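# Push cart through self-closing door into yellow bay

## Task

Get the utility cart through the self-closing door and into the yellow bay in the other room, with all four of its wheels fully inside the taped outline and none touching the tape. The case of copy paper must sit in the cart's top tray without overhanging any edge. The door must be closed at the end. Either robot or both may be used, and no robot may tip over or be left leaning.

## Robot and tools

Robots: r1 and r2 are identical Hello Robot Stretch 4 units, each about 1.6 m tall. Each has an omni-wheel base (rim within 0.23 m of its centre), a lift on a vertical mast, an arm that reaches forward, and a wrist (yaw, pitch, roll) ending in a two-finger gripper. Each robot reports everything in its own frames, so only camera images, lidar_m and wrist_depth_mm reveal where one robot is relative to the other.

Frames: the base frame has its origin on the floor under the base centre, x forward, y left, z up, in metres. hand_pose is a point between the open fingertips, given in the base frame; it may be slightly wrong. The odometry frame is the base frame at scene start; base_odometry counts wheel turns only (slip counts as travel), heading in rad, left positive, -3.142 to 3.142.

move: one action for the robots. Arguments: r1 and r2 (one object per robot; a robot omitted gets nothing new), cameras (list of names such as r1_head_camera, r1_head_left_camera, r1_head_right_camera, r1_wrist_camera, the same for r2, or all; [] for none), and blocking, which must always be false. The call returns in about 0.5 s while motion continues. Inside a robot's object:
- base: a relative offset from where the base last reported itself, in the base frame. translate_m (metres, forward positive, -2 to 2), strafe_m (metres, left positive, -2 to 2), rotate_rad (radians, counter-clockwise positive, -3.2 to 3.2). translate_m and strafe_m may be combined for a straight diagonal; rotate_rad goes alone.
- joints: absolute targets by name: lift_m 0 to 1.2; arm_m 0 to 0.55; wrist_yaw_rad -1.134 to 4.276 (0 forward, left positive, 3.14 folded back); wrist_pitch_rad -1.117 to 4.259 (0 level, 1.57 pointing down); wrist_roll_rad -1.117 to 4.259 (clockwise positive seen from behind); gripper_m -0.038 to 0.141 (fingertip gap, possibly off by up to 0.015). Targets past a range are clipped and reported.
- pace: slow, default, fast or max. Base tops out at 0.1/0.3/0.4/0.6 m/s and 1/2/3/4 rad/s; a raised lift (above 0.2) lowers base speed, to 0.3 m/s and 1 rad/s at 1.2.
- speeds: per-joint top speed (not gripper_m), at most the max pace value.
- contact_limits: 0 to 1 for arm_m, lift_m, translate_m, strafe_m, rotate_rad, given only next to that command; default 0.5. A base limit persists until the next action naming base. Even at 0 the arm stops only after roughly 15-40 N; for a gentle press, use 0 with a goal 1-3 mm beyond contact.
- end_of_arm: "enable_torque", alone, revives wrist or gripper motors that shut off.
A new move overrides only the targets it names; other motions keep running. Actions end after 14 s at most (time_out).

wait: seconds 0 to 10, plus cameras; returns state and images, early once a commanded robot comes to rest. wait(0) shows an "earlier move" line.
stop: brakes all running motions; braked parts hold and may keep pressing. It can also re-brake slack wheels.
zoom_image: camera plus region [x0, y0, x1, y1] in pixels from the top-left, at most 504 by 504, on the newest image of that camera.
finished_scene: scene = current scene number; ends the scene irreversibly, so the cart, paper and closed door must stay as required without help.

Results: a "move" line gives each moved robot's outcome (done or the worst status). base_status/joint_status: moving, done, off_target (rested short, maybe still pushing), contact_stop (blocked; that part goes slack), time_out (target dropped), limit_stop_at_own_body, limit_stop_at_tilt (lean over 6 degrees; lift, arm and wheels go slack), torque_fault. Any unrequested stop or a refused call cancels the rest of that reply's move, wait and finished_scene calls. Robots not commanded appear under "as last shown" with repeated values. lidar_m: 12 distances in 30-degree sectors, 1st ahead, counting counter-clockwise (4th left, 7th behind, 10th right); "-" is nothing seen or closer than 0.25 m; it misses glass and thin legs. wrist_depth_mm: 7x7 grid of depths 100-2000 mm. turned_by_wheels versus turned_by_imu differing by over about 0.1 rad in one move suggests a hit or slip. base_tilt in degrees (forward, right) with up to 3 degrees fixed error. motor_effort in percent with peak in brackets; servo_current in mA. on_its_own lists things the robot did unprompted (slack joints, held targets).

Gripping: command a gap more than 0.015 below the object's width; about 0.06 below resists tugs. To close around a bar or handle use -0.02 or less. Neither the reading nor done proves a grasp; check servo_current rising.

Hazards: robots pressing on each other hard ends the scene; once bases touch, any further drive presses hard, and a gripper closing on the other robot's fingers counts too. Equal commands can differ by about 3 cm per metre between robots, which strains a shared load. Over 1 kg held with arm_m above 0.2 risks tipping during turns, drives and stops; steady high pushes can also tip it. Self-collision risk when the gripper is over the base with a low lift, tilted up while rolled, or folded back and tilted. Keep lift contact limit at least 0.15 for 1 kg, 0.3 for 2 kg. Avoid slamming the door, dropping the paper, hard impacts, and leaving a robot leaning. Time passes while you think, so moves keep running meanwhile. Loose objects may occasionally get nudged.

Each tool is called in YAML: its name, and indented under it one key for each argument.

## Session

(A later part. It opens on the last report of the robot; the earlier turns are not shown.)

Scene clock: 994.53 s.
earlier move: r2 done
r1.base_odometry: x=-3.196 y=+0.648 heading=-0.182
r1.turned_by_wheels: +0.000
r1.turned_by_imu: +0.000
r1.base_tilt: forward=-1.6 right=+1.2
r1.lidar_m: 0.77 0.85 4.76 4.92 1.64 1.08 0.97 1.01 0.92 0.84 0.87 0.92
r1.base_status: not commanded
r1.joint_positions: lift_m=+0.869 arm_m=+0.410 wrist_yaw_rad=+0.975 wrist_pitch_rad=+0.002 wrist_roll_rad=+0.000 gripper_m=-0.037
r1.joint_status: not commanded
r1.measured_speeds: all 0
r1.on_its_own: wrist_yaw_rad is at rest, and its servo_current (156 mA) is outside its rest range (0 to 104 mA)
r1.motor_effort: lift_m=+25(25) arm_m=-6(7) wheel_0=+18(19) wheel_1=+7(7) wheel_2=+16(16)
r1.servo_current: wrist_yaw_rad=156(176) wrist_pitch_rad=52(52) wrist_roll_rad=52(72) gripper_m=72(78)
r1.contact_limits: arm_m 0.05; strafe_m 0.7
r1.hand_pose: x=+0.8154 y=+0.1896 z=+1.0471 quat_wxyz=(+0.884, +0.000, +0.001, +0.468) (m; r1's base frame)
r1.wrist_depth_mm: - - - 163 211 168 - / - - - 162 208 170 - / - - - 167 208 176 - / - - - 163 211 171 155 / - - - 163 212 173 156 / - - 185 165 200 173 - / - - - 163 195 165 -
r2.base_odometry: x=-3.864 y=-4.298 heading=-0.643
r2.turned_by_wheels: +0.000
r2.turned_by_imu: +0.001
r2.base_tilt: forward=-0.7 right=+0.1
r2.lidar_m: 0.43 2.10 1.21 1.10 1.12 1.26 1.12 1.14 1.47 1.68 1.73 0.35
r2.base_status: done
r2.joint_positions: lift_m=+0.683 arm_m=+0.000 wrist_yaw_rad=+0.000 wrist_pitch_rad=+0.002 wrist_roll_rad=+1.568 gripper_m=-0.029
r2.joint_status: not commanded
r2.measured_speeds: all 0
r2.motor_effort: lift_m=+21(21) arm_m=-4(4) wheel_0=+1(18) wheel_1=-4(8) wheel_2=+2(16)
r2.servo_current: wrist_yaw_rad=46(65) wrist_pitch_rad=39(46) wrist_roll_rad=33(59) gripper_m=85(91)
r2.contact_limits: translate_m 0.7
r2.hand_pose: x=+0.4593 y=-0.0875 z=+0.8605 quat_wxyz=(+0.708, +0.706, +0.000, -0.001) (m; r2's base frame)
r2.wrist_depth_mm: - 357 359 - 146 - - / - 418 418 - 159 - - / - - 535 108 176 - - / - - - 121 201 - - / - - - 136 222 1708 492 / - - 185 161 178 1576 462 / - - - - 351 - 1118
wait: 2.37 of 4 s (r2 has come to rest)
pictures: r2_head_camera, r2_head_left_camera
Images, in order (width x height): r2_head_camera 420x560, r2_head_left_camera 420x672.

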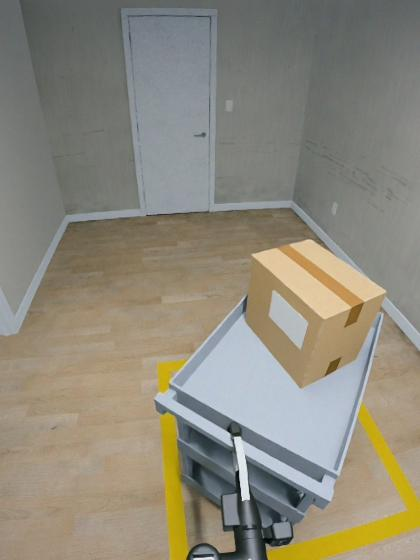

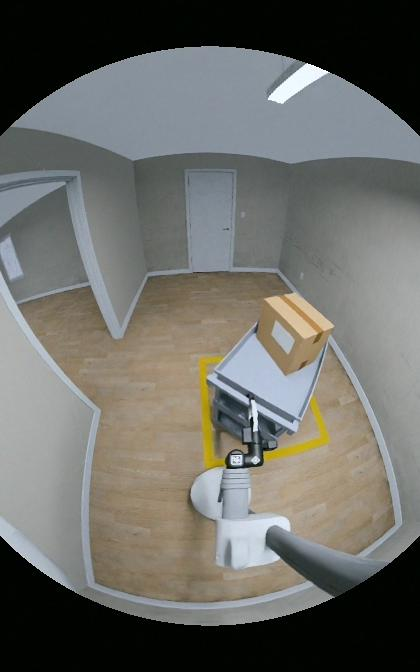

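move:
  r2: {"base":{"translate_m":-0.06,"strafe_m":-0.37},"contact_limits":{"strafe_m":0.7}}
  blocking: false
  cameras: []

wait:
  seconds: 4
  cameras: ["r2_head_camera","r2_head_left_camera"]

zoom_image:
  camera: "r2_head_camera"
  region: [60, 310, 420, 560]

zoom_image:
  camera: "r2_head_left_camera"
  region: [120, 290, 360, 490]

Scene clock: 1003.17 s.
move: r2 moving
r1.base_odometry: x=-3.196 y=+0.648 heading=-0.182
r1.turned_by_wheels: +0.000
r1.turned_by_imu: -0.001
r1.base_tilt: forward=-1.6 right=+1.2
r1.lidar_m: 0.75 0.86 4.82 4.91 1.63 1.08 0.99 1.01 0.91 0.83 0.85 0.91
r1.base_status: not commanded
r1.joint_positions: lift_m=+0.869 arm_m=+0.410 wrist_yaw_rad=+0.975 wrist_pitch_rad=+0.002 wrist_roll_rad=+0.000 gripper_m=-0.037
r1.joint_status: not commanded
r1.measured_speeds: all 0
r1.motor_effort: lift_m=+25(25) arm_m=-6(7) wheel_0=+18(18) wheel_1=+7(7) wheel_2=+16(16)
r1.servo_current: wrist_yaw_rad=156(163) wrist_pitch_rad=39(46) wrist_roll_rad=52(72) gripper_m=72(78)
r1.contact_limits: arm_m 0.05; strafe_m 0.7
r1.hand_pose: x=+0.8154 y=+0.1896 z=+1.0471 quat_wxyz=(+0.884, +0.000, +0.001, +0.468) (m; r1's base frame)
r1.wrist_depth_mm: - - - 163 212 168 - / - - - 162 207 170 - / - - - 167 208 175 - / - - - 162 211 171 154 / - - - 163 211 172 155 / - - 184 165 199 174 - / - - - 163 195 165 -
r2.base_odometry: x=-3.889 y=-4.322 heading=-0.642
r2.turned_by_wheels: +0.001
r2.turned_by_imu: +0.003
r2.base_tilt: forward=-0.7 right=+0.0
r2.lidar_m: 0.44 2.12 1.24 1.13 1.15 1.20 1.12 1.14 1.46 1.64 1.69 0.35
r2.base_status: translate_m moving; strafe_m moving
r2.joint_positions: lift_m=+0.683 arm_m=+0.000 wrist_yaw_rad=+0.006 wrist_pitch_rad=+0.002 wrist_roll_rad=+1.568 gripper_m=-0.029
r2.joint_status: not commanded
r2.measured_speeds: translate_m=-0.022 strafe_m=-0.128 rotate_rad=+0.004 lift_m=+0.000 arm_m=+0.000 wrist_yaw_rad=+0.000 wrist_pitch_rad=+0.000 wrist_roll_rad=+0.000
r2.motor_effort: lift_m=+21(21) arm_m=-4(4) wheel_0=+14(17) wheel_1=-10(11) wheel_2=+9(9)
r2.servo_current: wrist_yaw_rad=59(59) wrist_pitch_rad=39(46) wrist_roll_rad=52(59) gripper_m=78(98)
r2.contact_limits: strafe_m 0.7
r2.hand_pose: x=+0.4598 y=-0.0858 z=+0.8605 quat_wxyz=(+0.708, +0.706, +0.003, +0.001) (m; r2's base frame)
r2.wrist_depth_mm: - 359 362 - 146 - - / - 430 415 - 160 - - / - - 525 108 176 - - / - - - 121 196 - - / - - - 135 220 1618 500 / - - 187 160 179 1576 466 / - - - - - - 1118
pictures: none
No camera images: "cameras" was empty.

Scene clock: 1005.33 s.
earlier move: r2 done
r1.base_odometry: x=-3.196 y=+0.648 heading=-0.182
r1.turned_by_wheels: +0.000
r1.turned_by_imu: +0.000
r1.base_tilt: forward=-1.6 right=+1.2
r1.lidar_m: 0.77 0.84 4.78 4.94 1.65 1.08 0.98 1.01 0.93 0.83 0.86 0.91
r1.base_status: not commanded
r1.joint_positions: lift_m=+0.869 arm_m=+0.410 wrist_yaw_rad=+0.975 wrist_pitch_rad=+0.002 wrist_roll_rad=+0.000 gripper_m=-0.037
r1.joint_status: not commanded
r1.measured_speeds: all 0
r1.on_its_own: wrist_yaw_rad is at rest, and its servo_current (156 mA) is outside its rest range (0 to 104 mA)
r1.motor_effort: lift_m=+25(25) arm_m=-6(7) wheel_0=+18(19) wheel_1=+7(7) wheel_2=+16(16)
r1.servo_current: wrist_yaw_rad=156(176) wrist_pitch_rad=39(52) wrist_roll_rad=39(72) gripper_m=72(78)
r1.contact_limits: arm_m 0.05; strafe_m 0.7
r1.hand_pose: x=+0.8154 y=+0.1896 z=+1.0471 quat_wxyz=(+0.884, +0.000, +0.001, +0.468) (m; r1's base frame)
r1.wrist_depth_mm: - - - 163 211 169 - / - - - 163 207 170 - / - - - 166 208 176 - / - - - 163 209 171 155 / - - - 163 211 173 155 / - - 185 165 200 174 - / - - - 163 196 165 -
r2.base_odometry: x=-4.134 y=-4.559 heading=-0.642
r2.turned_by_wheels: -0.001
r2.turned_by_imu: +0.000
r2.base_tilt: forward=-0.7 right=+0.1
r2.lidar_m: 0.41 0.43 1.61 1.45 1.49 1.12 1.02 1.05 1.34 1.33 1.34 0.42
r2.base_status: done
r2.joint_positions: lift_m=+0.683 arm_m=+0.000 wrist_yaw_rad=+0.004 wrist_pitch_rad=+0.002 wrist_roll_rad=+1.568 gripper_m=-0.029
r2.joint_status: not commanded
r2.measured_speeds: all 0
r2.motor_effort: lift_m=+21(21) arm_m=-4(4) wheel_0=+5(18) wheel_1=-2(11) wheel_2=+5(10)
r2.servo_current: wrist_yaw_rad=46(59) wrist_pitch_rad=39(46) wrist_roll_rad=46(59) gripper_m=85(98)
r2.contact_limits: strafe_m 0.7
r2.hand_pose: x=+0.4597 y=-0.0862 z=+0.8605 quat_wxyz=(+0.708, +0.706, +0.002, +0.001) (m; r2's base frame)
r2.wrist_depth_mm: - - - 161 219 1708 - / - - - 163 222 759 - / - - 466 165 224 - - / - - 480 226 229 - - / - - 539 170 230 - - / - - 186 172 178 - - / - - - - 237 1618 484
wait: 2.17 of 4 s (r2 has come to rest)
pictures: r2_head_camera, r2_head_left_camera
Images, in order (width x height): r2_head_camera 420x560, r2_head_left_camera 420x672.

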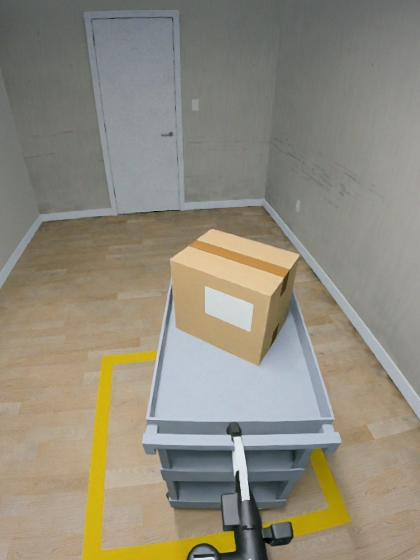

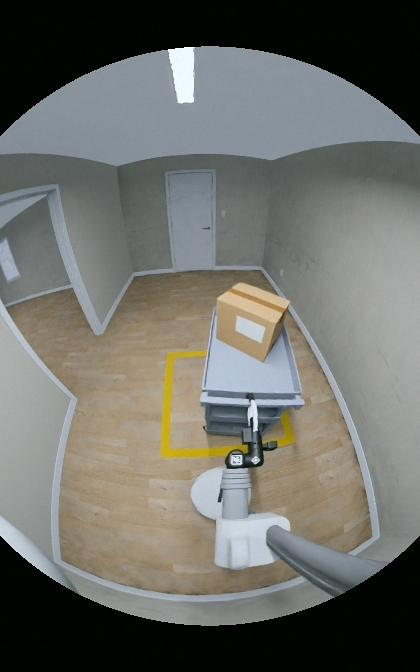

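Scaled by 1.400 from the camera's 420x560 image, which has a finer 1200x1600 frame.

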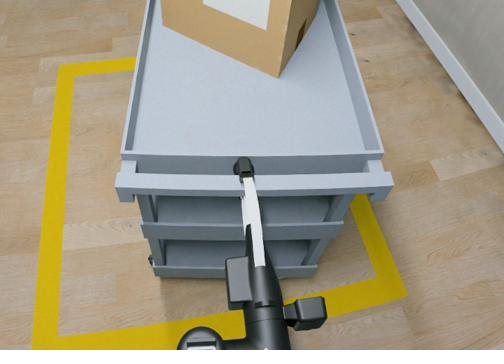

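Scaled by 2.100 from the camera's 420x672 image, which has a finer 600x960 frame.

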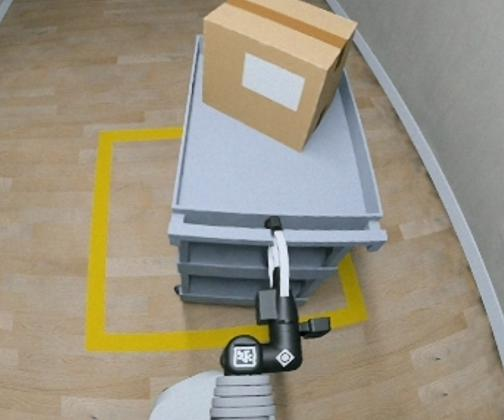

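move:
  r2: {"joints":{"gripper_m":0.1}}
  blocking: false
  cameras: []

wait:
  seconds: 2
  cameras: []

move:
  r2: {"base":{"translate_m":-0.35},"pace":"slow"}
  blocking: false
  cameras: []

wait:
  seconds: 5
  cameras: ["r2_head_camera","r2_head_left_camera"]

zoom_image:
  camera: "r2_head_camera"
  region: [60, 260, 420, 540]

Scene clock: 1018.07 s.
move: r2 moving
r1.base_odometry: x=-3.196 y=+0.648 heading=-0.182
r1.turned_by_wheels: +0.000
r1.turned_by_imu: -0.001
r1.base_tilt: forward=-1.6 right=+1.2
r1.lidar_m: 0.76 0.87 4.78 4.91 1.63 1.06 0.99 1.01 0.93 0.84 0.86 0.90
r1.base_status: not commanded
r1.joint_positions: lift_m=+0.869 arm_m=+0.410 wrist_yaw_rad=+0.975 wrist_pitch_rad=+0.002 wrist_roll_rad=+0.000 gripper_m=-0.037
r1.joint_status: not commanded
r1.measured_speeds: all 0
r1.motor_effort: lift_m=+25(25) arm_m=-6(6) wheel_0=+18(18) wheel_1=+7(7) wheel_2=+16(16)
r1.servo_current: wrist_yaw_rad=150(156) wrist_pitch_rad=46(46) wrist_roll_rad=46(52) gripper_m=65(72)
r1.contact_limits: arm_m 0.05; strafe_m 0.7
r1.hand_pose: x=+0.8154 y=+0.1896 z=+1.0471 quat_wxyz=(+0.884, +0.000, +0.001, +0.468) (m; r1's base frame)
r1.wrist_depth_mm: - - - 163 211 168 - / - - - 163 207 170 - / - - - 167 208 176 - / - - - 163 210 172 154 / - - - 163 212 173 156 / - - 185 165 199 174 - / - - - 163 196 165 -
r2.base_odometry: x=-4.134 y=-4.559 heading=-0.642
r2.turned_by_wheels: +0.000
r2.turned_by_imu: +0.002
r2.base_tilt: forward=-0.7 right=+0.0
r2.lidar_m: 0.41 0.46 1.60 1.45 1.47 1.12 1.02 1.05 1.35 1.34 1.34 0.45
r2.base_status: not commanded
r2.joint_positions: lift_m=+0.683 arm_m=+0.000 wrist_yaw_rad=+0.003 wrist_pitch_rad=+0.002 wrist_roll_rad=+1.568 gripper_m=-0.003
r2.joint_status: gripper_m moving
r2.measured_speeds: translate_m=+0.000 strafe_m=+0.000 rotate_rad=+0.000 lift_m=+0.000 arm_m=+0.000 wrist_yaw_rad=-0.003 wrist_pitch_rad=+0.000 wrist_roll_rad=+0.000
r2.motor_effort: lift_m=+21(21) arm_m=-4(4) wheel_0=+4(5) wheel_1=-2(2) wheel_2=+5(6)
r2.servo_current: wrist_yaw_rad=46(59) wrist_pitch_rad=39(46) wrist_roll_rad=46(59) gripper_m=91(91)
r2.contact_limits: strafe_m 0.7
r2.hand_pose: x=+0.4596 y=-0.0866 z=+0.8605 quat_wxyz=(+0.708, +0.706, +0.002, +0.001) (m; r2's base frame)
r2.wrist_depth_mm: - - - 165 223 1661 - / - - - 167 225 768 - / - - 469 169 229 - - / - - 484 230 231 - - / - - 539 174 234 - - / - - 187 177 182 - - / - - - - - - 488
pictures: none
No camera images: "cameras" was empty.

Scene clock: 1019.57 s.
earlier move: r2 done
r1.base_odometry: x=-3.196 y=+0.648 heading=-0.182
r1.turned_by_wheels: +0.000
r1.turned_by_imu: +0.000
r1.base_tilt: forward=-1.5 right=+1.2
r1.lidar_m: 0.76 0.85 4.79 4.93 1.63 1.09 0.99 1.01 0.93 0.84 0.86 0.91
r1.base_status: not commanded
r1.joint_positions: lift_m=+0.869 arm_m=+0.410 wrist_yaw_rad=+0.975 wrist_pitch_rad=+0.002 wrist_roll_rad=+0.000 gripper_m=-0.037
r1.joint_status: not commanded
r1.measured_speeds: all 0
r1.on_its_own: wrist_yaw_rad is at rest, and its servo_current (163 mA) is outside its rest range (0 to 104 mA)
r1.motor_effort: lift_m=+25(25) arm_m=-6(7) wheel_0=+18(19) wheel_1=+7(7) wheel_2=+16(16)
r1.servo_current: wrist_yaw_rad=163(176) wrist_pitch_rad=46(52) wrist_roll_rad=46(65) gripper_m=72(78)
r1.contact_limits: arm_m 0.05; strafe_m 0.7
r1.hand_pose: x=+0.8154 y=+0.1896 z=+1.0471 quat_wxyz=(+0.884, +0.000, +0.001, +0.468) (m; r1's base frame)
r1.wrist_depth_mm: - - - 163 211 168 - / - - - 163 208 170 - / - - - 167 209 175 - / - - - 162 211 172 154 / - - - 163 211 172 155 / - - 185 165 199 173 - / - - - 163 196 164 -
r2.base_odometry: x=-4.134 y=-4.559 heading=-0.642
r2.turned_by_wheels: +0.000
r2.turned_by_imu: +0.000
r2.base_tilt: forward=-0.7 right=+0.1
r2.lidar_m: 0.40 0.43 1.61 1.45 1.47 1.15 1.03 1.06 1.32 1.31 1.35 0.43
r2.base_status: not commanded
r2.joint_positions: lift_m=+0.683 arm_m=+0.000 wrist_yaw_rad=+0.003 wrist_pitch_rad=+0.002 wrist_roll_rad=+1.568 gripper_m=+0.100
r2.joint_status: all done
r2.measured_speeds: all 0
r2.motor_effort: lift_m=+21(21) arm_m=-3(4) wheel_0=+5(5) wheel_1=-1(2) wheel_2=+5(6)
r2.servo_current: wrist_yaw_rad=52(59) wrist_pitch_rad=39(46) wrist_roll_rad=46(59) gripper_m=52(130)
r2.contact_limits: strafe_m 0.7
r2.hand_pose: x=+0.4596 y=-0.0866 z=+0.8605 quat_wxyz=(+0.708, +0.706, +0.002, +0.000) (m; r2's base frame)
r2.wrist_depth_mm: - - - 169 228 1661 535 / - - - 172 229 759 - / - - 477 175 233 831 - / - - 488 235 236 831 - / - - 544 178 238 854 - / - - 191 180 185 - - / - - - - 244 1618 496
wait: 1.50 of 2 s (r2 has come to rest)
pictures: none
No camera images: "cameras" was empty.

Scene clock: 1020.07 s.
move: r2 moving
r1.base_odometry: x=-3.196 y=+0.648 heading=-0.182
r1.turned_by_wheels: +0.000
r1.turned_by_imu: +0.000
r1.base_tilt: forward=-1.5 right=+1.2
r1.lidar_m: 0.76 0.86 4.77 4.92 1.62 1.10 1.00 1.01 0.92 0.82 0.87 0.90
r1.base_status: not commanded
r1.joint_positions: lift_m=+0.869 arm_m=+0.410 wrist_yaw_rad=+0.975 wrist_pitch_rad=+0.002 wrist_roll_rad=+0.000 gripper_m=-0.037
r1.joint_status: not commanded
r1.measured_speeds: all 0
r1.motor_effort: lift_m=+25(25) arm_m=-6(7) wheel_0=+18(19) wheel_1=+7(7) wheel_2=+16(16)
r1.servo_current: wrist_yaw_rad=143(169) wrist_pitch_rad=46(46) wrist_roll_rad=46(65) gripper_m=78(78)
r1.contact_limits: arm_m 0.05; strafe_m 0.7
r1.hand_pose: x=+0.8154 y=+0.1896 z=+1.0471 quat_wxyz=(+0.884, +0.000, +0.001, +0.468) (m; r1's base frame)
r1.wrist_depth_mm: - - - 163 212 168 - / - - - 163 208 170 - / - - - 167 208 176 - / - - - 163 211 172 154 / - - - 163 213 173 156 / - - 184 165 199 174 - / - - - 163 195 165 -
r2.base_odometry: x=-4.144 y=-4.551 heading=-0.642
r2.turned_by_wheels: +0.000
r2.turned_by_imu: +0.000
r2.base_tilt: forward=-0.7 right=+0.0
r2.lidar_m: 0.39 0.51 1.61 1.46 1.48 1.11 1.00 1.05 1.31 1.32 1.33 0.43
r2.base_status: translate_m moving
r2.joint_positions: lift_m=+0.683 arm_m=+0.000 wrist_yaw_rad=+0.002 wrist_pitch_rad=+0.002 wrist_roll_rad=+1.568 gripper_m=+0.100
r2.joint_status: not commanded
r2.measured_speeds: translate_m=-0.051 strafe_m=+0.000 rotate_rad=+0.001 lift_m=+0.000 arm_m=+0.000 wrist_yaw_rad=+0.000 wrist_pitch_rad=+0.000 wrist_roll_rad=+0.000
r2.motor_effort: lift_m=+18(21) arm_m=-4(4) wheel_0=-3(5) wheel_1=-4(6) wheel_2=+8(10)
r2.servo_current: wrist_yaw_rad=39(59) wrist_pitch_rad=39(46) wrist_roll_rad=46(59) gripper_m=52(59)
r2.hand_pose: x=+0.4595 y=-0.0868 z=+0.8606 quat_wxyz=(+0.708, +0.706, +0.002, +0.000) (m; r2's base frame)
r2.wrist_depth_mm: - - - 180 237 1661 525 / - - - 182 240 788 - / - - 492 184 244 842 - / - - 496 186 246 842 - / - - 544 189 249 854 - / - - 196 190 191 - - / - - - - - 1708 517
pictures: none
No camera images: "cameras" was empty.

Scene clock: 1024.33 s.
earlier move: r2 done
r1.base_odometry: x=-3.196 y=+0.648 heading=-0.182
r1.turned_by_wheels: +0.000
r1.turned_by_imu: +0.000
r1.base_tilt: forward=-1.6 right=+1.2
r1.lidar_m: 0.74 0.84 4.80 4.93 1.59 1.09 0.99 1.02 0.89 0.85 0.85 0.89
r1.base_status: not commanded
r1.joint_positions: lift_m=+0.869 arm_m=+0.410 wrist_yaw_rad=+0.975 wrist_pitch_rad=+0.002 wrist_roll_rad=+0.000 gripper_m=-0.037
r1.joint_status: not commanded
r1.measured_speeds: all 0
r1.on_its_own: wrist_yaw_rad is at rest, and its servo_current (150 mA) is outside its rest range (0 to 104 mA)
r1.motor_effort: lift_m=+25(25) arm_m=-7(7) wheel_0=+18(19) wheel_1=+7(7) wheel_2=+16(16)
r1.servo_current: wrist_yaw_rad=150(182) wrist_pitch_rad=33(52) wrist_roll_rad=46(72) gripper_m=72(78)
r1.contact_limits: arm_m 0.05; strafe_m 0.7
r1.hand_pose: x=+0.8154 y=+0.1896 z=+1.0471 quat_wxyz=(+0.884, +0.000, +0.001, +0.468) (m; r1's base frame)
r1.wrist_depth_mm: - - - 163 211 168 - / - - - 163 208 170 - / - - - 167 208 176 - / - - - 162 211 172 154 / - - - 163 212 172 156 / - - 185 164 200 174 - / - - - 163 196 165 -
r2.base_odometry: x=-4.414 y=-4.349 heading=-0.643
r2.turned_by_wheels: +0.000
r2.turned_by_imu: +0.000
r2.base_tilt: forward=-0.7 right=+0.1
r2.lidar_m: 0.75 2.61 1.55 1.42 1.13 0.74 0.67 0.65 0.88 1.35 1.40 0.76
r2.base_status: done
r2.joint_positions: lift_m=+0.683 arm_m=+0.000 wrist_yaw_rad=+0.002 wrist_pitch_rad=+0.002 wrist_roll_rad=+1.568 gripper_m=+0.100
r2.joint_status: not commanded
r2.measured_speeds: all 0
r2.motor_effort: lift_m=+18(21) arm_m=-3(4) wheel_0=-3(10) wheel_1=-4(8) wheel_2=+5(11)
r2.servo_current: wrist_yaw_rad=46(59) wrist_pitch_rad=39(46) wrist_roll_rad=39(65) gripper_m=52(59)
r2.hand_pose: x=+0.4595 y=-0.0868 z=+0.8606 quat_wxyz=(+0.708, +0.706, +0.002, +0.000) (m; r2's base frame)
r2.wrist_depth_mm: - - - - - 1708 1160 / - - - 564 - 768 580 / - - - 574 - 574 580 / - - 854 585 - 580 585 / - - 976 591 - 591 585 / - - 193 597 187 597 1098 / - - - - - 1756 1138
wait: 4.27 of 5 s (r2 has come to rest)
pictures: r2_head_camera, r2_head_left_camera
Images, in order (width x height): r2_head_camera 420x560, r2_head_left_camera 420x672.

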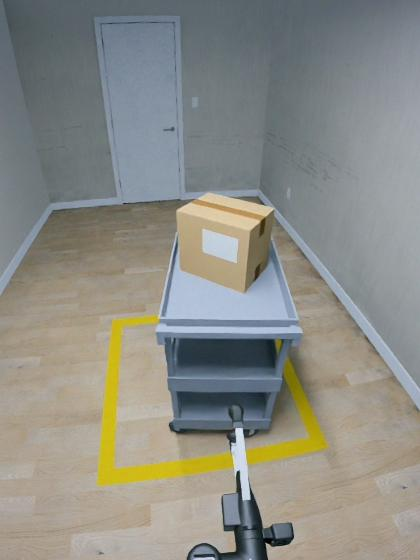

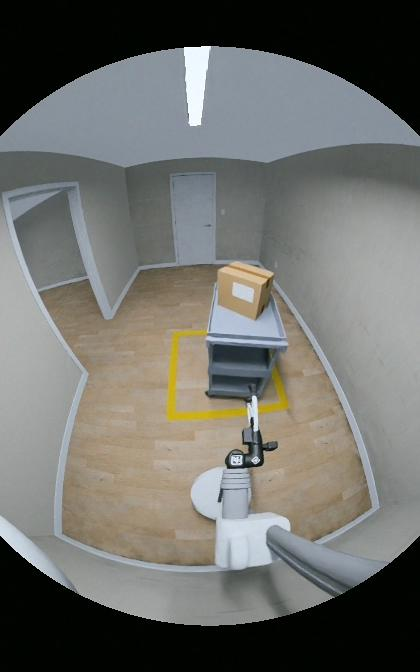

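Scaled by 1.400 from the camera's 420x560 image, which has a finer 1200x1600 frame.

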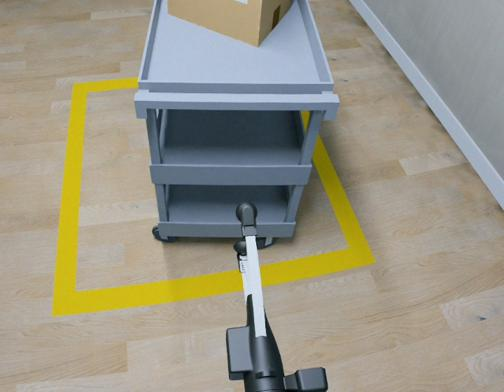

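move:
  r2: {"base":{"translate_m":0.25,"strafe_m":0.8},"joints":{"wrist_yaw_rad":2.5}}
  r1: {"base":{"translate_m":0.11,"strafe_m":0.19},"pace":"slow","contact_limits":{"strafe_m":0.7}}
  blocking: false
  cameras: []

wait:
  seconds: 5
  cameras: []

move:
  r2: {"base":{"rotate_rad":-0.7}}
  blocking: false
  cameras: []

wait:
  seconds: 3
  cameras: ["r2_head_camera","r1_head_camera","r1_head_right_camera"]

zoom_image:
  camera: "r2_head_camera"
  region: [0, 200, 420, 560]

Scene clock: 1035.67 s.
move: r1 moving; r2 moving
r1.base_odometry: x=-3.188 y=+0.658 heading=-0.181
r1.turned_by_wheels: +0.001
r1.turned_by_imu: +0.000
r1.base_tilt: forward=-1.5 right=+1.2
r1.lidar_m: 0.77 0.86 4.79 4.92 1.63 1.07 0.99 1.01 0.90 0.83 0.86 0.90
r1.base_status: translate_m moving; strafe_m moving
r1.joint_positions: lift_m=+0.869 arm_m=+0.410 wrist_yaw_rad=+0.963 wrist_pitch_rad=+0.002 wrist_roll_rad=+0.000 gripper_m=-0.037
r1.joint_status: not commanded
r1.measured_speeds: translate_m=+0.025 strafe_m=+0.042 rotate_rad=-0.006 lift_m=+0.000 arm_m=+0.000 wrist_yaw_rad=-0.045 wrist_pitch_rad=+0.000 wrist_roll_rad=+0.000
r1.motor_effort: lift_m=+25(25) arm_m=-6(7) wheel_0=+5(16) wheel_1=+8(12) wheel_2=+5(14)
r1.servo_current: wrist_yaw_rad=78(169) wrist_pitch_rad=39(52) wrist_roll_rad=46(59) gripper_m=72(72)
r1.contact_limits: arm_m 0.05; strafe_m 0.7
r1.hand_pose: x=+0.8176 y=+0.1868 z=+1.0471 quat_wxyz=(+0.886, +0.000, +0.001, +0.463) (m; r1's base frame)
r1.wrist_depth_mm: - - - 165 213 170 - / - - - 161 208 171 - / - - - 164 210 178 - / - - - 164 212 173 157 / - - - 164 213 176 157 / - - 183 165 196 175 - / - - 183 163 209 167 -
r2.base_odometry: x=-4.388 y=-4.330 heading=-0.643
r2.turned_by_wheels: +0.000
r2.turned_by_imu: +0.001
r2.base_tilt: forward=-0.7 right=+0.1
r2.lidar_m: 0.75 2.60 1.54 1.38 1.17 0.74 0.68 0.70 0.90 1.39 1.43 0.77
r2.base_status: translate_m moving; strafe_m moving
r2.joint_positions: lift_m=+0.683 arm_m=+0.000 wrist_yaw_rad=+0.562 wrist_pitch_rad=+0.002 wrist_roll_rad=+1.568 gripper_m=+0.100
r2.joint_status: wrist_yaw_rad moving
r2.measured_speeds: translate_m=+0.037 strafe_m=+0.117 rotate_rad=+0.001 lift_m=+0.000 arm_m=+0.000 wrist_yaw_rad=+1.738 wrist_pitch_rad=+0.000 wrist_roll_rad=+0.000
r2.motor_effort: lift_m=+18(18) arm_m=-4(4) wheel_0=-9(11) wheel_1=+10(11) wheel_2=-7(9)
r2.servo_current: wrist_yaw_rad=52(117) wrist_pitch_rad=39(46) wrist_roll_rad=46(52) gripper_m=52(52)
r2.hand_pose: x=+0.4615 y=+0.0798 z=+0.8606 quat_wxyz=(+0.680, +0.678, +0.197, +0.196) (m; r2's base frame)
r2.wrist_depth_mm: - - 820 469 - - 480 / - - - 521 - 539 517 / - - - - - 1756 1138 / - - - - - 1708 1182 / - - - - - 1756 1205 / - - 193 - 194 1537 1205 / 1921 - - - - 1863 1205
pictures: none
No camera images: "cameras" was empty.

Scene clock: 1038.63 s.
earlier move: r1 done; r2 moving
r1.base_odometry: x=-3.053 y=+0.815 heading=-0.185
r1.turned_by_wheels: -0.004
r1.turned_by_imu: -0.197
r1.base_tilt: forward=-1.5 right=+1.3
r1.lidar_m: 0.77 3.54 4.02 4.73 2.55 1.39 1.19 1.18 1.27 1.05 1.05 0.93
r1.base_status: done
r1.joint_positions: lift_m=+0.870 arm_m=+0.410 wrist_yaw_rad=+0.931 wrist_pitch_rad=+0.002 wrist_roll_rad=+0.000 gripper_m=-0.037
r1.joint_status: not commanded
r1.measured_speeds: all 0
r1.motor_effort: lift_m=+25(25) arm_m=-9(9) wheel_0=-21(36) wheel_1=-9(13) wheel_2=-10(22)
r1.servo_current: wrist_yaw_rad=111(169) wrist_pitch_rad=39(52) wrist_roll_rad=59(72) gripper_m=59(78)
r1.contact_limits: arm_m 0.05; strafe_m 0.7
r1.hand_pose: x=+0.8236 y=+0.1792 z=+1.0471 quat_wxyz=(+0.894, +0.000, +0.001, +0.449) (m; r1's base frame)
r1.wrist_depth_mm: - - - 157 211 187 167 / - - - 164 216 183 168 / - - - 159 213 189 170 / - - - - 219 190 170 / - - - - 214 190 170 / - - - 162 176 190 171 / - - 156 159 215 156 -
r2.base_odometry: x=-3.760 y=-3.877 heading=-0.643
r2.turned_by_wheels: +0.000
r2.turned_by_imu: +0.001
r2.base_tilt: forward=-0.7 right=+0.1
r2.lidar_m: 3.73 1.98 0.73 0.70 0.71 0.92 0.99 1.02 1.30 2.10 0.81 0.92
r2.base_status: translate_m moving; strafe_m moving
r2.joint_positions: lift_m=+0.683 arm_m=+0.000 wrist_yaw_rad=+2.497 wrist_pitch_rad=+0.002 wrist_roll_rad=+1.568 gripper_m=+0.100
r2.joint_status: all done
r2.measured_speeds: translate_m=+0.039 strafe_m=+0.124 rotate_rad=+0.004 lift_m=+0.000 arm_m=+0.000 wrist_yaw_rad=+0.000 wrist_pitch_rad=+0.000 wrist_roll_rad=+0.000
r2.motor_effort: lift_m=+18(18) arm_m=-4(4) wheel_0=-4(12) wheel_1=+2(13) wheel_2=-6(9)
r2.servo_current: wrist_yaw_rad=46(143) wrist_pitch_rad=39(46) wrist_roll_rad=46(59) gripper_m=52(59)
r2.hand_pose: x=-0.0071 y=+0.2431 z=+0.8606 quat_wxyz=(+0.225, +0.223, +0.670, +0.671) (m; r2's base frame)
r2.wrist_depth_mm: - - - - - - - / - - - - - - - / - - - - - - - / - - - - - - - / - - - - - - - / - - 188 - 185 - 1205 / - - - - - - 1138
wait: 2.97 of 5 s (r1 has come to rest)
pictures: none
No camera images: "cameras" was empty.

Scene clock: 1039.13 s.
earlier move: r2 done
move: r2 moving
r1: as last shown
r1.turned_by_wheels: +0.000
r1.turned_by_imu: +0.000
r1.lidar_m: 0.78 3.53 4.01 4.72 2.59 1.41 1.18 1.17 1.26 1.05 1.04 0.92
r1.motor_effort: lift_m=+25(25) arm_m=-9(9) wheel_0=-21(22) wheel_1=-9(9) wheel_2=-10(10)
r1.servo_current: wrist_yaw_rad=98(124) wrist_pitch_rad=39(46) wrist_roll_rad=46(59) gripper_m=59(65)
r1.contact_limits: arm_m 0.05; strafe_m 0.7
r1.wrist_depth_mm: - - - 158 211 187 168 / - - - 159 217 184 168 / - - - 159 213 189 169 / - - - - 220 189 170 / - - - - 214 191 171 / - - - 163 176 191 171 / - - 156 159 216 156 -
r2.base_odometry: x=-3.733 y=-3.859 heading=-0.894
r2.turned_by_wheels: -0.251
r2.turned_by_imu: -0.244
r2.base_tilt: forward=-0.7 right=+0.1
r2.lidar_m: 3.69 1.97 0.81 0.67 0.65 0.75 1.01 0.99 1.11 1.79 1.01 0.82
r2.base_status: rotate_rad moving
r2.joint_positions: lift_m=+0.683 arm_m=+0.000 wrist_yaw_rad=+2.497 wrist_pitch_rad=+0.002 wrist_roll_rad=+1.568 gripper_m=+0.100
r2.joint_status: not commanded
r2.measured_speeds: translate_m=-0.001 strafe_m=-0.002 rotate_rad=-0.980 lift_m=+0.000 arm_m=+0.000 wrist_yaw_rad=+0.000 wrist_pitch_rad=+0.000 wrist_roll_rad=+0.000
r2.motor_effort: lift_m=+18(18) arm_m=-3(4) wheel_0=+13(13) wheel_1=+6(7) wheel_2=+10(11)
r2.servo_current: wrist_yaw_rad=59(65) wrist_pitch_rad=46(46) wrist_roll_rad=59(59) gripper_m=46(59)
r2.hand_pose: x=-0.0072 y=+0.2431 z=+0.8606 quat_wxyz=(+0.225, +0.223, +0.670, +0.671) (m; r2's base frame)
r2.wrist_depth_mm: - - - - - - - / - - - - - - - / - - - - - - - / - - - - - - - / - - - - - - - / - - 189 - 185 - - / - - - - - - -
pictures: none
No camera images: "cameras" was empty.

Scene clock: 1040.10 s.
earlier move: r2 done
r1.base_odometry: x=-3.053 y=+0.815 heading=-0.185
r1.turned_by_wheels: +0.000
r1.turned_by_imu: +0.000
r1.base_tilt: forward=-1.5 right=+1.3
r1.lidar_m: 0.79 3.55 4.01 4.74 2.56 1.41 1.18 1.16 1.24 1.05 1.05 0.93
r1.base_status: not commanded
r1.joint_positions: lift_m=+0.870 arm_m=+0.410 wrist_yaw_rad=+0.931 wrist_pitch_rad=+0.002 wrist_roll_rad=+0.000 gripper_m=-0.037
r1.joint_status: not commanded
r1.measured_speeds: all 0
r1.on_its_own: wrist_yaw_rad is at rest, and its servo_current (111 mA) is outside its rest range (0 to 104 mA)
r1.motor_effort: lift_m=+25(25) arm_m=-9(9) wheel_0=-21(22) wheel_1=-9(9) wheel_2=-10(10)
r1.servo_current: wrist_yaw_rad=111(124) wrist_pitch_rad=46(52) wrist_roll_rad=52(59) gripper_m=65(65)
r1.contact_limits: arm_m 0.05; strafe_m 0.7
r1.hand_pose: x=+0.8236 y=+0.1792 z=+1.0471 quat_wxyz=(+0.894, +0.000, +0.001, +0.449) (m; r1's base frame)
r1.wrist_depth_mm: - - - 158 211 188 168 / - - - 159 216 187 169 / - - - 160 214 189 169 / - - - - 220 190 170 / - - - - 214 191 172 / - - - 163 176 191 171 / - - 156 159 216 156 -
r2.base_odometry: x=-3.733 y=-3.859 heading=-1.342
r2.turned_by_wheels: -0.448
r2.turned_by_imu: -0.436
r2.base_tilt: forward=-0.7 right=+0.1
r2.lidar_m: 0.86 3.71 1.98 0.80 0.67 0.66 0.79 1.00 1.03 1.19 2.02 0.92
r2.base_status: done
r2.joint_positions: lift_m=+0.683 arm_m=+0.000 wrist_yaw_rad=+2.497 wrist_pitch_rad=+0.002 wrist_roll_rad=+1.568 gripper_m=+0.100
r2.joint_status: not commanded
r2.measured_speeds: all 0
r2.motor_effort: lift_m=+18(18) arm_m=-4(4) wheel_0=+4(13) wheel_1=+4(9) wheel_2=+5(11)
r2.servo_current: wrist_yaw_rad=39(65) wrist_pitch_rad=46(46) wrist_roll_rad=59(59) gripper_m=46(59)
r2.hand_pose: x=-0.0071 y=+0.2431 z=+0.8606 quat_wxyz=(+0.225, +0.223, +0.670, +0.671) (m; r2's base frame)
r2.wrist_depth_mm: - - - - - - - / - - - - - - - / - - - - - - - / - - - - - - - / - - - - - - - / - - 188 - 185 - - / - - - - - - -
wait: 0.97 of 3 s (r2 has come to rest)
pictures: r1_head_camera, r1_head_right_camera, r2_head_camera
Images, in order (width x height): r1_head_camera 420x560, r1_head_right_camera 420x672, r2_head_camera 420x560.

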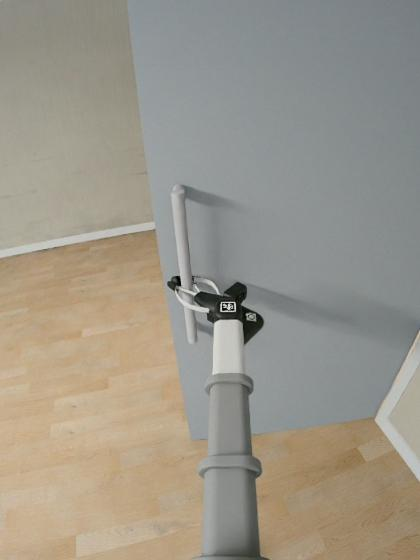

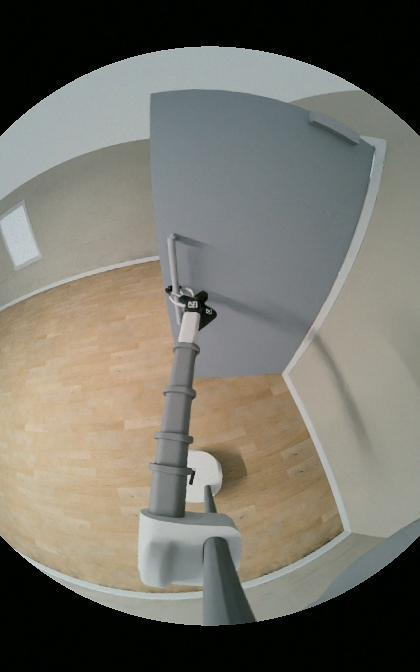

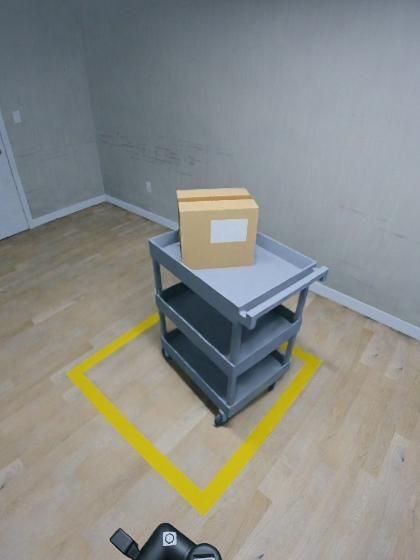

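Scaled by 1.200 from the camera's 420x560 image, which has a finer 1200x1600 frame.

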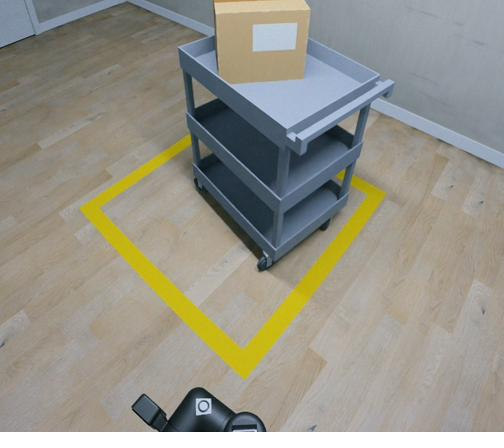

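zoom_image:
  camera: "r2_head_camera"
  region: [130, 300, 330, 450]

move:
  r1: {"base":{"translate_m":0.11,"strafe_m":0.19},"pace":"slow","contact_limits":{"strafe_m":0.7}}
  blocking: false
  cameras: []

wait:
  seconds: 5
  cameras: ["r1_head_camera","r1_head_right_camera","r2_head_right_camera"]

zoom_image:
  camera: "r2_head_right_camera"
  region: [80, 230, 330, 480]

Scaled by 2.520 from the camera's 420x560 image, which has a finer 1200x1600 frame.

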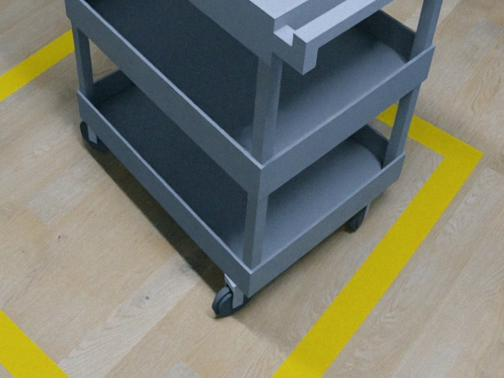

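Scene clock: 1046.80 s.
move: r1 moving
r1.base_odometry: x=-3.044 y=+0.824 heading=-0.189
r1.turned_by_wheels: -0.004
r1.turned_by_imu: -0.005
r1.base_tilt: forward=-1.6 right=+1.3
r1.lidar_m: 0.79 3.55 3.99 4.73 2.63 1.43 1.17 1.19 1.26 1.07 1.05 0.93
r1.base_status: translate_m moving; strafe_m moving
r1.joint_positions: lift_m=+0.870 arm_m=+0.410 wrist_yaw_rad=+0.931 wrist_pitch_rad=+0.002 wrist_roll_rad=+0.000 gripper_m=-0.037
r1.joint_status: not commanded
r1.measured_speeds: translate_m=+0.025 strafe_m=+0.042 rotate_rad=-0.005 lift_m=+0.000 arm_m=+0.000 wrist_yaw_rad=+0.000 wrist_pitch_rad=+0.000 wrist_roll_rad=+0.000
r1.motor_effort: lift_m=+25(25) arm_m=-8(9) wheel_0=-27(27) wheel_1=-5(7) wheel_2=-14(14)
r1.servo_current: wrist_yaw_rad=104(124) wrist_pitch_rad=46(46) wrist_roll_rad=59(59) gripper_m=59(65)
r1.contact_limits: arm_m 0.05; strafe_m 0.7
r1.hand_pose: x=+0.8236 y=+0.1792 z=+1.0471 quat_wxyz=(+0.894, +0.000, +0.001, +0.449) (m; r1's base frame)
r1.wrist_depth_mm: - - - 159 208 192 169 / - - - 160 213 189 169 / - - - 162 213 190 170 / - - - 162 214 191 170 / - - - - 215 191 172 / - - - 166 175 187 172 / - - 156 159 211 183 -
r2: as last shown
r2.turned_by_wheels: +0.000
r2.turned_by_imu: +0.001
r2.lidar_m: 0.85 3.72 1.98 0.80 0.68 0.67 0.76 1.02 1.03 1.17 1.97 0.91
r2.motor_effort: lift_m=+17(18) arm_m=-4(4) wheel_0=+4(4) wheel_1=+4(4) wheel_2=+5(6)
r2.servo_current: wrist_yaw_rad=46(52) wrist_pitch_rad=39(46) wrist_roll_rad=46(52) gripper_m=52(52)
r2.wrist_depth_mm: - - - - - - - / - - - - - - - / - - - - - - - / - - - - - - - / - - - - - - - / - - 189 - 185 - - / - - - - - - -
pictures: none
No camera images: "cameras" was empty.

Scene clock: 1049.77 s.
earlier move: r1 done
r1.base_odometry: x=-2.909 y=+0.980 heading=-0.187
r1.turned_by_wheels: +0.002
r1.turned_by_imu: -0.296
r1.base_tilt: forward=-1.6 right=+1.3
r1.lidar_m: 0.81 3.25 3.33 4.32 4.54 2.26 1.53 1.43 1.48 1.32 1.22 0.95
r1.base_status: done
r1.joint_positions: lift_m=+0.870 arm_m=+0.411 wrist_yaw_rad=+0.931 wrist_pitch_rad=+0.002 wrist_roll_rad=+0.000 gripper_m=-0.037
r1.joint_status: not commanded
r1.measured_speeds: all 0
r1.motor_effort: lift_m=+25(25) arm_m=-10(10) wheel_0=-18(36) wheel_1=-9(12) wheel_2=-4(21)
r1.servo_current: wrist_yaw_rad=91(124) wrist_pitch_rad=39(46) wrist_roll_rad=72(78) gripper_m=59(65)
r1.contact_limits: arm_m 0.05; strafe_m 0.7
r1.hand_pose: x=+0.8237 y=+0.1792 z=+1.0471 quat_wxyz=(+0.894, +0.000, +0.001, +0.449) (m; r1's base frame)
r1.wrist_depth_mm: - - - 160 220 194 173 / - - - 160 218 191 174 / - - - 160 214 191 175 / - - - 160 220 193 175 / - - - 166 220 193 176 / - - - 162 178 190 176 / - - 155 159 216 182 176
r2.base_odometry: x=-3.733 y=-3.859 heading=-1.342
r2.turned_by_wheels: +0.000
r2.turned_by_imu: +0.000
r2.base_tilt: forward=-0.7 right=+0.1
r2.lidar_m: 0.84 3.71 1.98 0.79 0.67 0.65 0.79 1.01 1.00 1.20 1.98 0.93
r2.base_status: not commanded
r2.joint_positions: lift_m=+0.683 arm_m=+0.000 wrist_yaw_rad=+2.497 wrist_pitch_rad=+0.002 wrist_roll_rad=+1.568 gripper_m=+0.100
r2.joint_status: not commanded
r2.measured_speeds: all 0
r2.motor_effort: lift_m=+18(18) arm_m=-4(4) wheel_0=+4(5) wheel_1=+4(4) wheel_2=+5(6)
r2.servo_current: wrist_yaw_rad=46(59) wrist_pitch_rad=39(46) wrist_roll_rad=52(65) gripper_m=46(59)
r2.hand_pose: x=-0.0071 y=+0.2431 z=+0.8606 quat_wxyz=(+0.225, +0.223, +0.670, +0.671) (m; r2's base frame)
r2.wrist_depth_mm: - - - - - - - / - - - - - - - / - - - - - - - / - - - - - - - / - - - - - - - / - - 188 - 185 - - / - - - - - - -
wait: 2.97 of 5 s (r1 has come to rest)
pictures: r1_head_camera, r1_head_right_camera, r2_head_right_camera
Images, in order (width x height): r1_head_camera 420x560, r1_head_right_camera 420x672, r2_head_right_camera 420x672.

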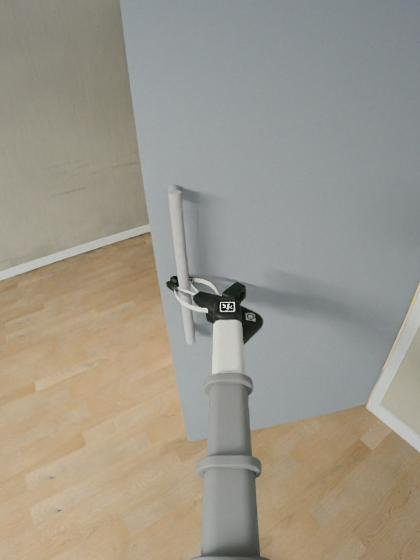

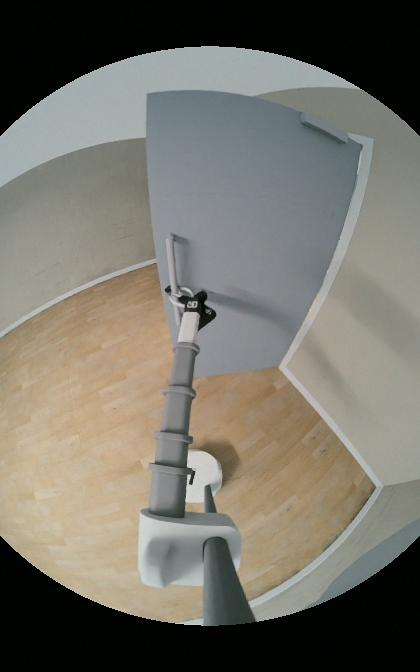

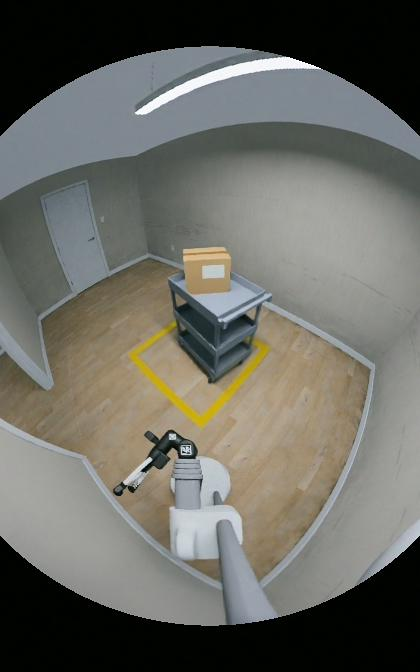

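Scaled by 2.016 from the camera's 420x672 image, which has a finer 600x960 frame.

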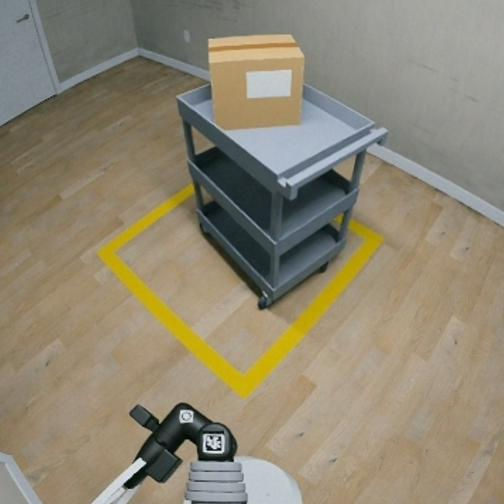

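move:
  r1: {"base":{"translate_m":0.11,"strafe_m":0.19},"pace":"slow","contact_limits":{"strafe_m":0.7}}
  blocking: false
  cameras: []

wait:
  seconds: 5
  cameras: ["r1_head_right_camera"]

move:
  r1: {"base":{"translate_m":0.11,"strafe_m":0.19},"pace":"slow","contact_limits":{"strafe_m":0.7}}
  blocking: false
  cameras: []

wait:
  seconds: 5
  cameras: ["r1_head_right_camera","r1_head_camera"]

Scene clock: 1062.10 s.
move: r1 moving
r1.base_odometry: x=-2.901 y=+0.990 heading=-0.190
r1.turned_by_wheels: -0.003
r1.turned_by_imu: -0.004
r1.base_tilt: forward=-1.5 right=+1.3
r1.lidar_m: 0.79 3.25 3.35 4.26 4.52 2.28 1.56 1.43 1.49 1.32 1.24 0.97
r1.base_status: translate_m moving; strafe_m moving
r1.joint_positions: lift_m=+0.870 arm_m=+0.410 wrist_yaw_rad=+0.931 wrist_pitch_rad=+0.002 wrist_roll_rad=+0.000 gripper_m=-0.037
r1.joint_status: not commanded
r1.measured_speeds: translate_m=+0.024 strafe_m=+0.042 rotate_rad=-0.003 lift_m=+0.000 arm_m=+0.000 wrist_yaw_rad=+0.000 wrist_pitch_rad=+0.000 wrist_roll_rad=+0.000
r1.motor_effort: lift_m=+25(25) arm_m=-9(10) wheel_0=-23(23) wheel_1=-4(5) wheel_2=-10(10)
r1.servo_current: wrist_yaw_rad=124(124) wrist_pitch_rad=33(52) wrist_roll_rad=46(72) gripper_m=59(59)
r1.contact_limits: arm_m 0.05; strafe_m 0.7
r1.hand_pose: x=+0.8236 y=+0.1792 z=+1.0471 quat_wxyz=(+0.894, +0.000, +0.001, +0.449) (m; r1's base frame)
r1.wrist_depth_mm: - - - 158 213 195 174 / - - - 159 217 192 175 / - - - 160 216 193 175 / - - - 161 220 194 176 / - - - - 220 195 177 / - - - 162 176 191 177 / - - 156 160 218 154 177
r2: as last shown
r2.turned_by_imu: +0.002
r2.lidar_m: 0.83 3.73 1.99 0.78 0.66 0.66 0.77 1.03 1.02 1.15 1.98 0.92
r2.motor_effort: lift_m=+18(18) arm_m=-4(4) wheel_0=+4(4) wheel_1=+4(4) wheel_2=+5(5)
r2.servo_current: wrist_yaw_rad=46(52) wrist_pitch_rad=46(46) wrist_roll_rad=52(59) gripper_m=52(52)
r2.wrist_depth_mm: - - - - - - - / - - - - - - - / - - - - - - - / - - - - - - - / - - - - - - - / - - 189 - 185 - - / - - - - - - -
pictures: none
No camera images: "cameras" was empty.

Scene clock: 1065.07 s.
earlier move: r1 done
r1.base_odometry: x=-2.764 y=+1.146 heading=-0.189
r1.turned_by_wheels: +0.001
r1.turned_by_imu: -0.264
r1.base_tilt: forward=-1.5 right=+1.3
r1.lidar_m: 0.79 2.35 2.99 3.33 4.49 4.14 2.14 1.76 1.74 1.62 1.34 1.00
r1.base_status: done
r1.joint_positions: lift_m=+0.870 arm_m=+0.411 wrist_yaw_rad=+0.931 wrist_pitch_rad=+0.002 wrist_roll_rad=+0.000 gripper_m=-0.037
r1.joint_status: not commanded
r1.measured_speeds: all 0
r1.on_its_own: wrist_yaw_rad is at rest, and its servo_current (117 mA) is outside its rest range (0 to 104 mA)
r1.motor_effort: lift_m=+25(25) arm_m=-10(10) wheel_0=-17(32) wheel_1=-6(11) wheel_2=-2(17)
r1.servo_current: wrist_yaw_rad=117(143) wrist_pitch_rad=39(59) wrist_roll_rad=59(72) gripper_m=52(65)
r1.contact_limits: arm_m 0.05; strafe_m 0.7
r1.hand_pose: x=+0.8237 y=+0.1792 z=+1.0471 quat_wxyz=(+0.894, +0.000, +0.001, +0.449) (m; r1's base frame)
r1.wrist_depth_mm: - - - 160 217 195 178 / - - - 160 215 195 178 / - - - 160 220 197 180 / - - - 161 220 197 180 / - - - 167 222 197 180 / - - - 162 179 194 180 / - - 155 160 217 187 181
r2.base_odometry: x=-3.733 y=-3.859 heading=-1.342
r2.turned_by_wheels: +0.000
r2.turned_by_imu: +0.000
r2.base_tilt: forward=-0.7 right=+0.0
r2.lidar_m: 0.86 3.70 1.97 0.79 0.66 0.67 0.77 1.04 1.00 1.18 2.00 0.93
r2.base_status: not commanded
r2.joint_positions: lift_m=+0.683 arm_m=+0.000 wrist_yaw_rad=+2.497 wrist_pitch_rad=+0.002 wrist_roll_rad=+1.568 gripper_m=+0.100
r2.joint_status: not commanded
r2.measured_speeds: all 0
r2.motor_effort: lift_m=+18(18) arm_m=-4(4) wheel_0=+4(5) wheel_1=+4(4) wheel_2=+5(6)
r2.servo_current: wrist_yaw_rad=59(65) wrist_pitch_rad=39(52) wrist_roll_rad=46(59) gripper_m=52(59)
r2.hand_pose: x=-0.0071 y=+0.2431 z=+0.8606 quat_wxyz=(+0.225, +0.223, +0.670, +0.671) (m; r2's base frame)
r2.wrist_depth_mm: - - - - - - - / - - - - - - - / - - - - - - - / - - - - - - - / - - - - - - - / - - 189 - 185 - - / - - - - - - -
wait: 2.97 of 5 s (r1 has come to rest)
pictures: r1_head_right_camera
Images, in order (width x height): r1_head_right_camera 420x672.

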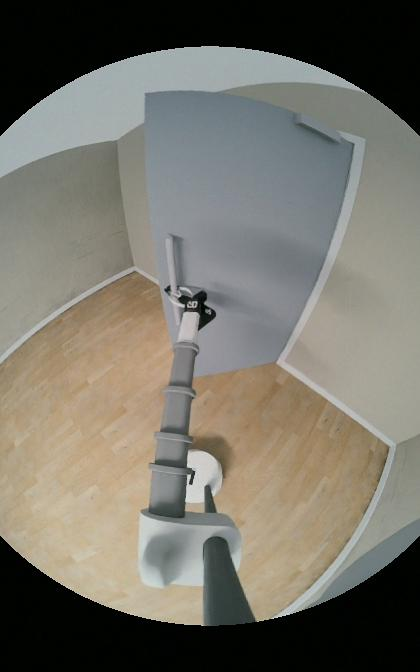

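Scene clock: 1065.57 s.
move: r1 moving
r1.base_odometry: x=-2.756 y=+1.155 heading=-0.192
r1.turned_by_wheels: -0.003
r1.turned_by_imu: -0.003
r1.base_tilt: forward=-1.5 right=+1.3
r1.lidar_m: 0.78 2.37 2.99 3.29 4.47 4.24 2.17 1.77 1.74 1.64 1.35 0.97
r1.base_status: translate_m moving; strafe_m moving
r1.joint_positions: lift_m=+0.870 arm_m=+0.411 wrist_yaw_rad=+0.931 wrist_pitch_rad=+0.002 wrist_roll_rad=+0.000 gripper_m=-0.037
r1.joint_status: not commanded
r1.measured_speeds: translate_m=+0.024 strafe_m=+0.042 rotate_rad=-0.003 lift_m=+0.000 arm_m=+0.000 wrist_yaw_rad=+0.000 wrist_pitch_rad=+0.000 wrist_roll_rad=+0.000
r1.motor_effort: lift_m=+25(25) arm_m=-10(10) wheel_0=-20(21) wheel_1=-4(5) wheel_2=-7(8)
r1.servo_current: wrist_yaw_rad=124(124) wrist_pitch_rad=39(46) wrist_roll_rad=33(59) gripper_m=59(65)
r1.contact_limits: arm_m 0.05; strafe_m 0.7
r1.hand_pose: x=+0.8237 y=+0.1792 z=+1.0471 quat_wxyz=(+0.894, +0.000, +0.001, +0.449) (m; r1's base frame)
r1.wrist_depth_mm: - - - 159 215 195 178 / - - - 160 218 195 178 / - - - 161 220 196 180 / - - - 162 221 197 180 / - - - 271 223 197 180 / - - - 163 176 195 181 / - - 155 160 219 188 182
r2: as last shown
r2.base_tilt: forward=-0.7 right=+0.1
r2.lidar_m: 0.85 3.68 1.97 0.82 0.66 0.65 0.76 1.02 1.02 1.18 2.01 0.90
r2.servo_current: wrist_yaw_rad=46(59) wrist_pitch_rad=39(46) wrist_roll_rad=33(59) gripper_m=46(52)
pictures: none
No camera images: "cameras" was empty.

Scene clock: 1068.57 s.
earlier move: r1 done
r1.base_odometry: x=-2.620 y=+1.311 heading=-0.191
r1.turned_by_wheels: +0.001
r1.turned_by_imu: -0.247
r1.base_tilt: forward=-1.5 right=+1.3
r1.lidar_m: 0.79 1.85 2.67 2.75 3.62 4.43 3.17 2.17 2.04 2.08 1.44 1.02
r1.base_status: done
r1.joint_positions: lift_m=+0.870 arm_m=+0.411 wrist_yaw_rad=+0.931 wrist_pitch_rad=+0.002 wrist_roll_rad=+0.000 gripper_m=-0.037
r1.joint_status: not commanded
r1.measured_speeds: all 0
r1.on_its_own: wrist_yaw_rad is at rest, and its servo_current (117 mA) is outside its rest range (0 to 104 mA)
r1.motor_effort: lift_m=+25(25) arm_m=-11(11) wheel_0=-13(30) wheel_1=-6(9) wheel_2=+0(14)
r1.servo_current: wrist_yaw_rad=117(130) wrist_pitch_rad=39(52) wrist_roll_rad=33(65) gripper_m=52(65)
r1.contact_limits: arm_m 0.05; strafe_m 0.7
r1.hand_pose: x=+0.8237 y=+0.1792 z=+1.0471 quat_wxyz=(+0.894, +0.000, +0.001, +0.449) (m; r1's base frame)
r1.wrist_depth_mm: - - - 160 219 201 181 / - - - 160 220 198 183 / - - - 161 220 199 182 / - - - 160 221 199 183 / - - - 167 222 200 183 / - - - 162 178 200 184 / - - 156 160 220 190 184
r2.base_odometry: x=-3.733 y=-3.859 heading=-1.342
r2.turned_by_wheels: +0.000
r2.turned_by_imu: +0.000
r2.base_tilt: forward=-0.7 right=+0.0
r2.lidar_m: 0.84 3.69 1.98 0.78 0.65 0.66 0.79 1.02 1.01 1.17 1.99 0.93
r2.base_status: not commanded
r2.joint_positions: lift_m=+0.683 arm_m=+0.000 wrist_yaw_rad=+2.497 wrist_pitch_rad=+0.002 wrist_roll_rad=+1.568 gripper_m=+0.100
r2.joint_status: not commanded
r2.measured_speeds: all 0
r2.motor_effort: lift_m=+18(18) arm_m=-4(4) wheel_0=+4(5) wheel_1=+4(4) wheel_2=+5(6)
r2.servo_current: wrist_yaw_rad=46(59) wrist_pitch_rad=39(46) wrist_roll_rad=52(65) gripper_m=46(59)
r2.hand_pose: x=-0.0071 y=+0.2431 z=+0.8606 quat_wxyz=(+0.225, +0.223, +0.670, +0.671) (m; r2's base frame)
r2.wrist_depth_mm: - - - - - - - / - - - - - - - / - - - - - - - / - - - - - - - / - - - - - - - / - - 189 - 185 - - / - - - - - - -
wait: 3.00 of 5 s (r1 has come to rest)
pictures: r1_head_camera, r1_head_right_camera
Images, in order (width x height): r1_head_camera 420x560, r1_head_right_camera 420x672.

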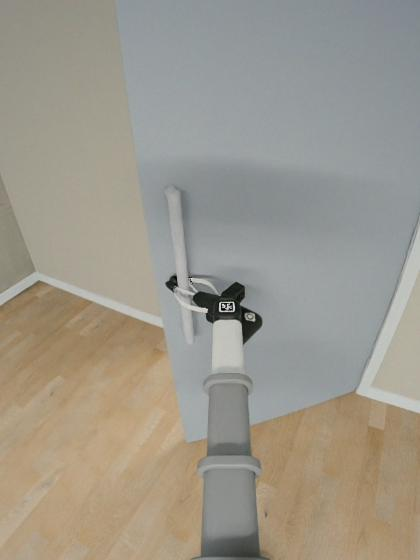

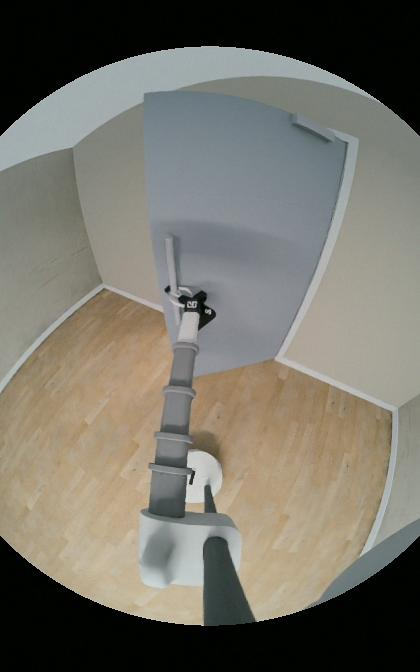

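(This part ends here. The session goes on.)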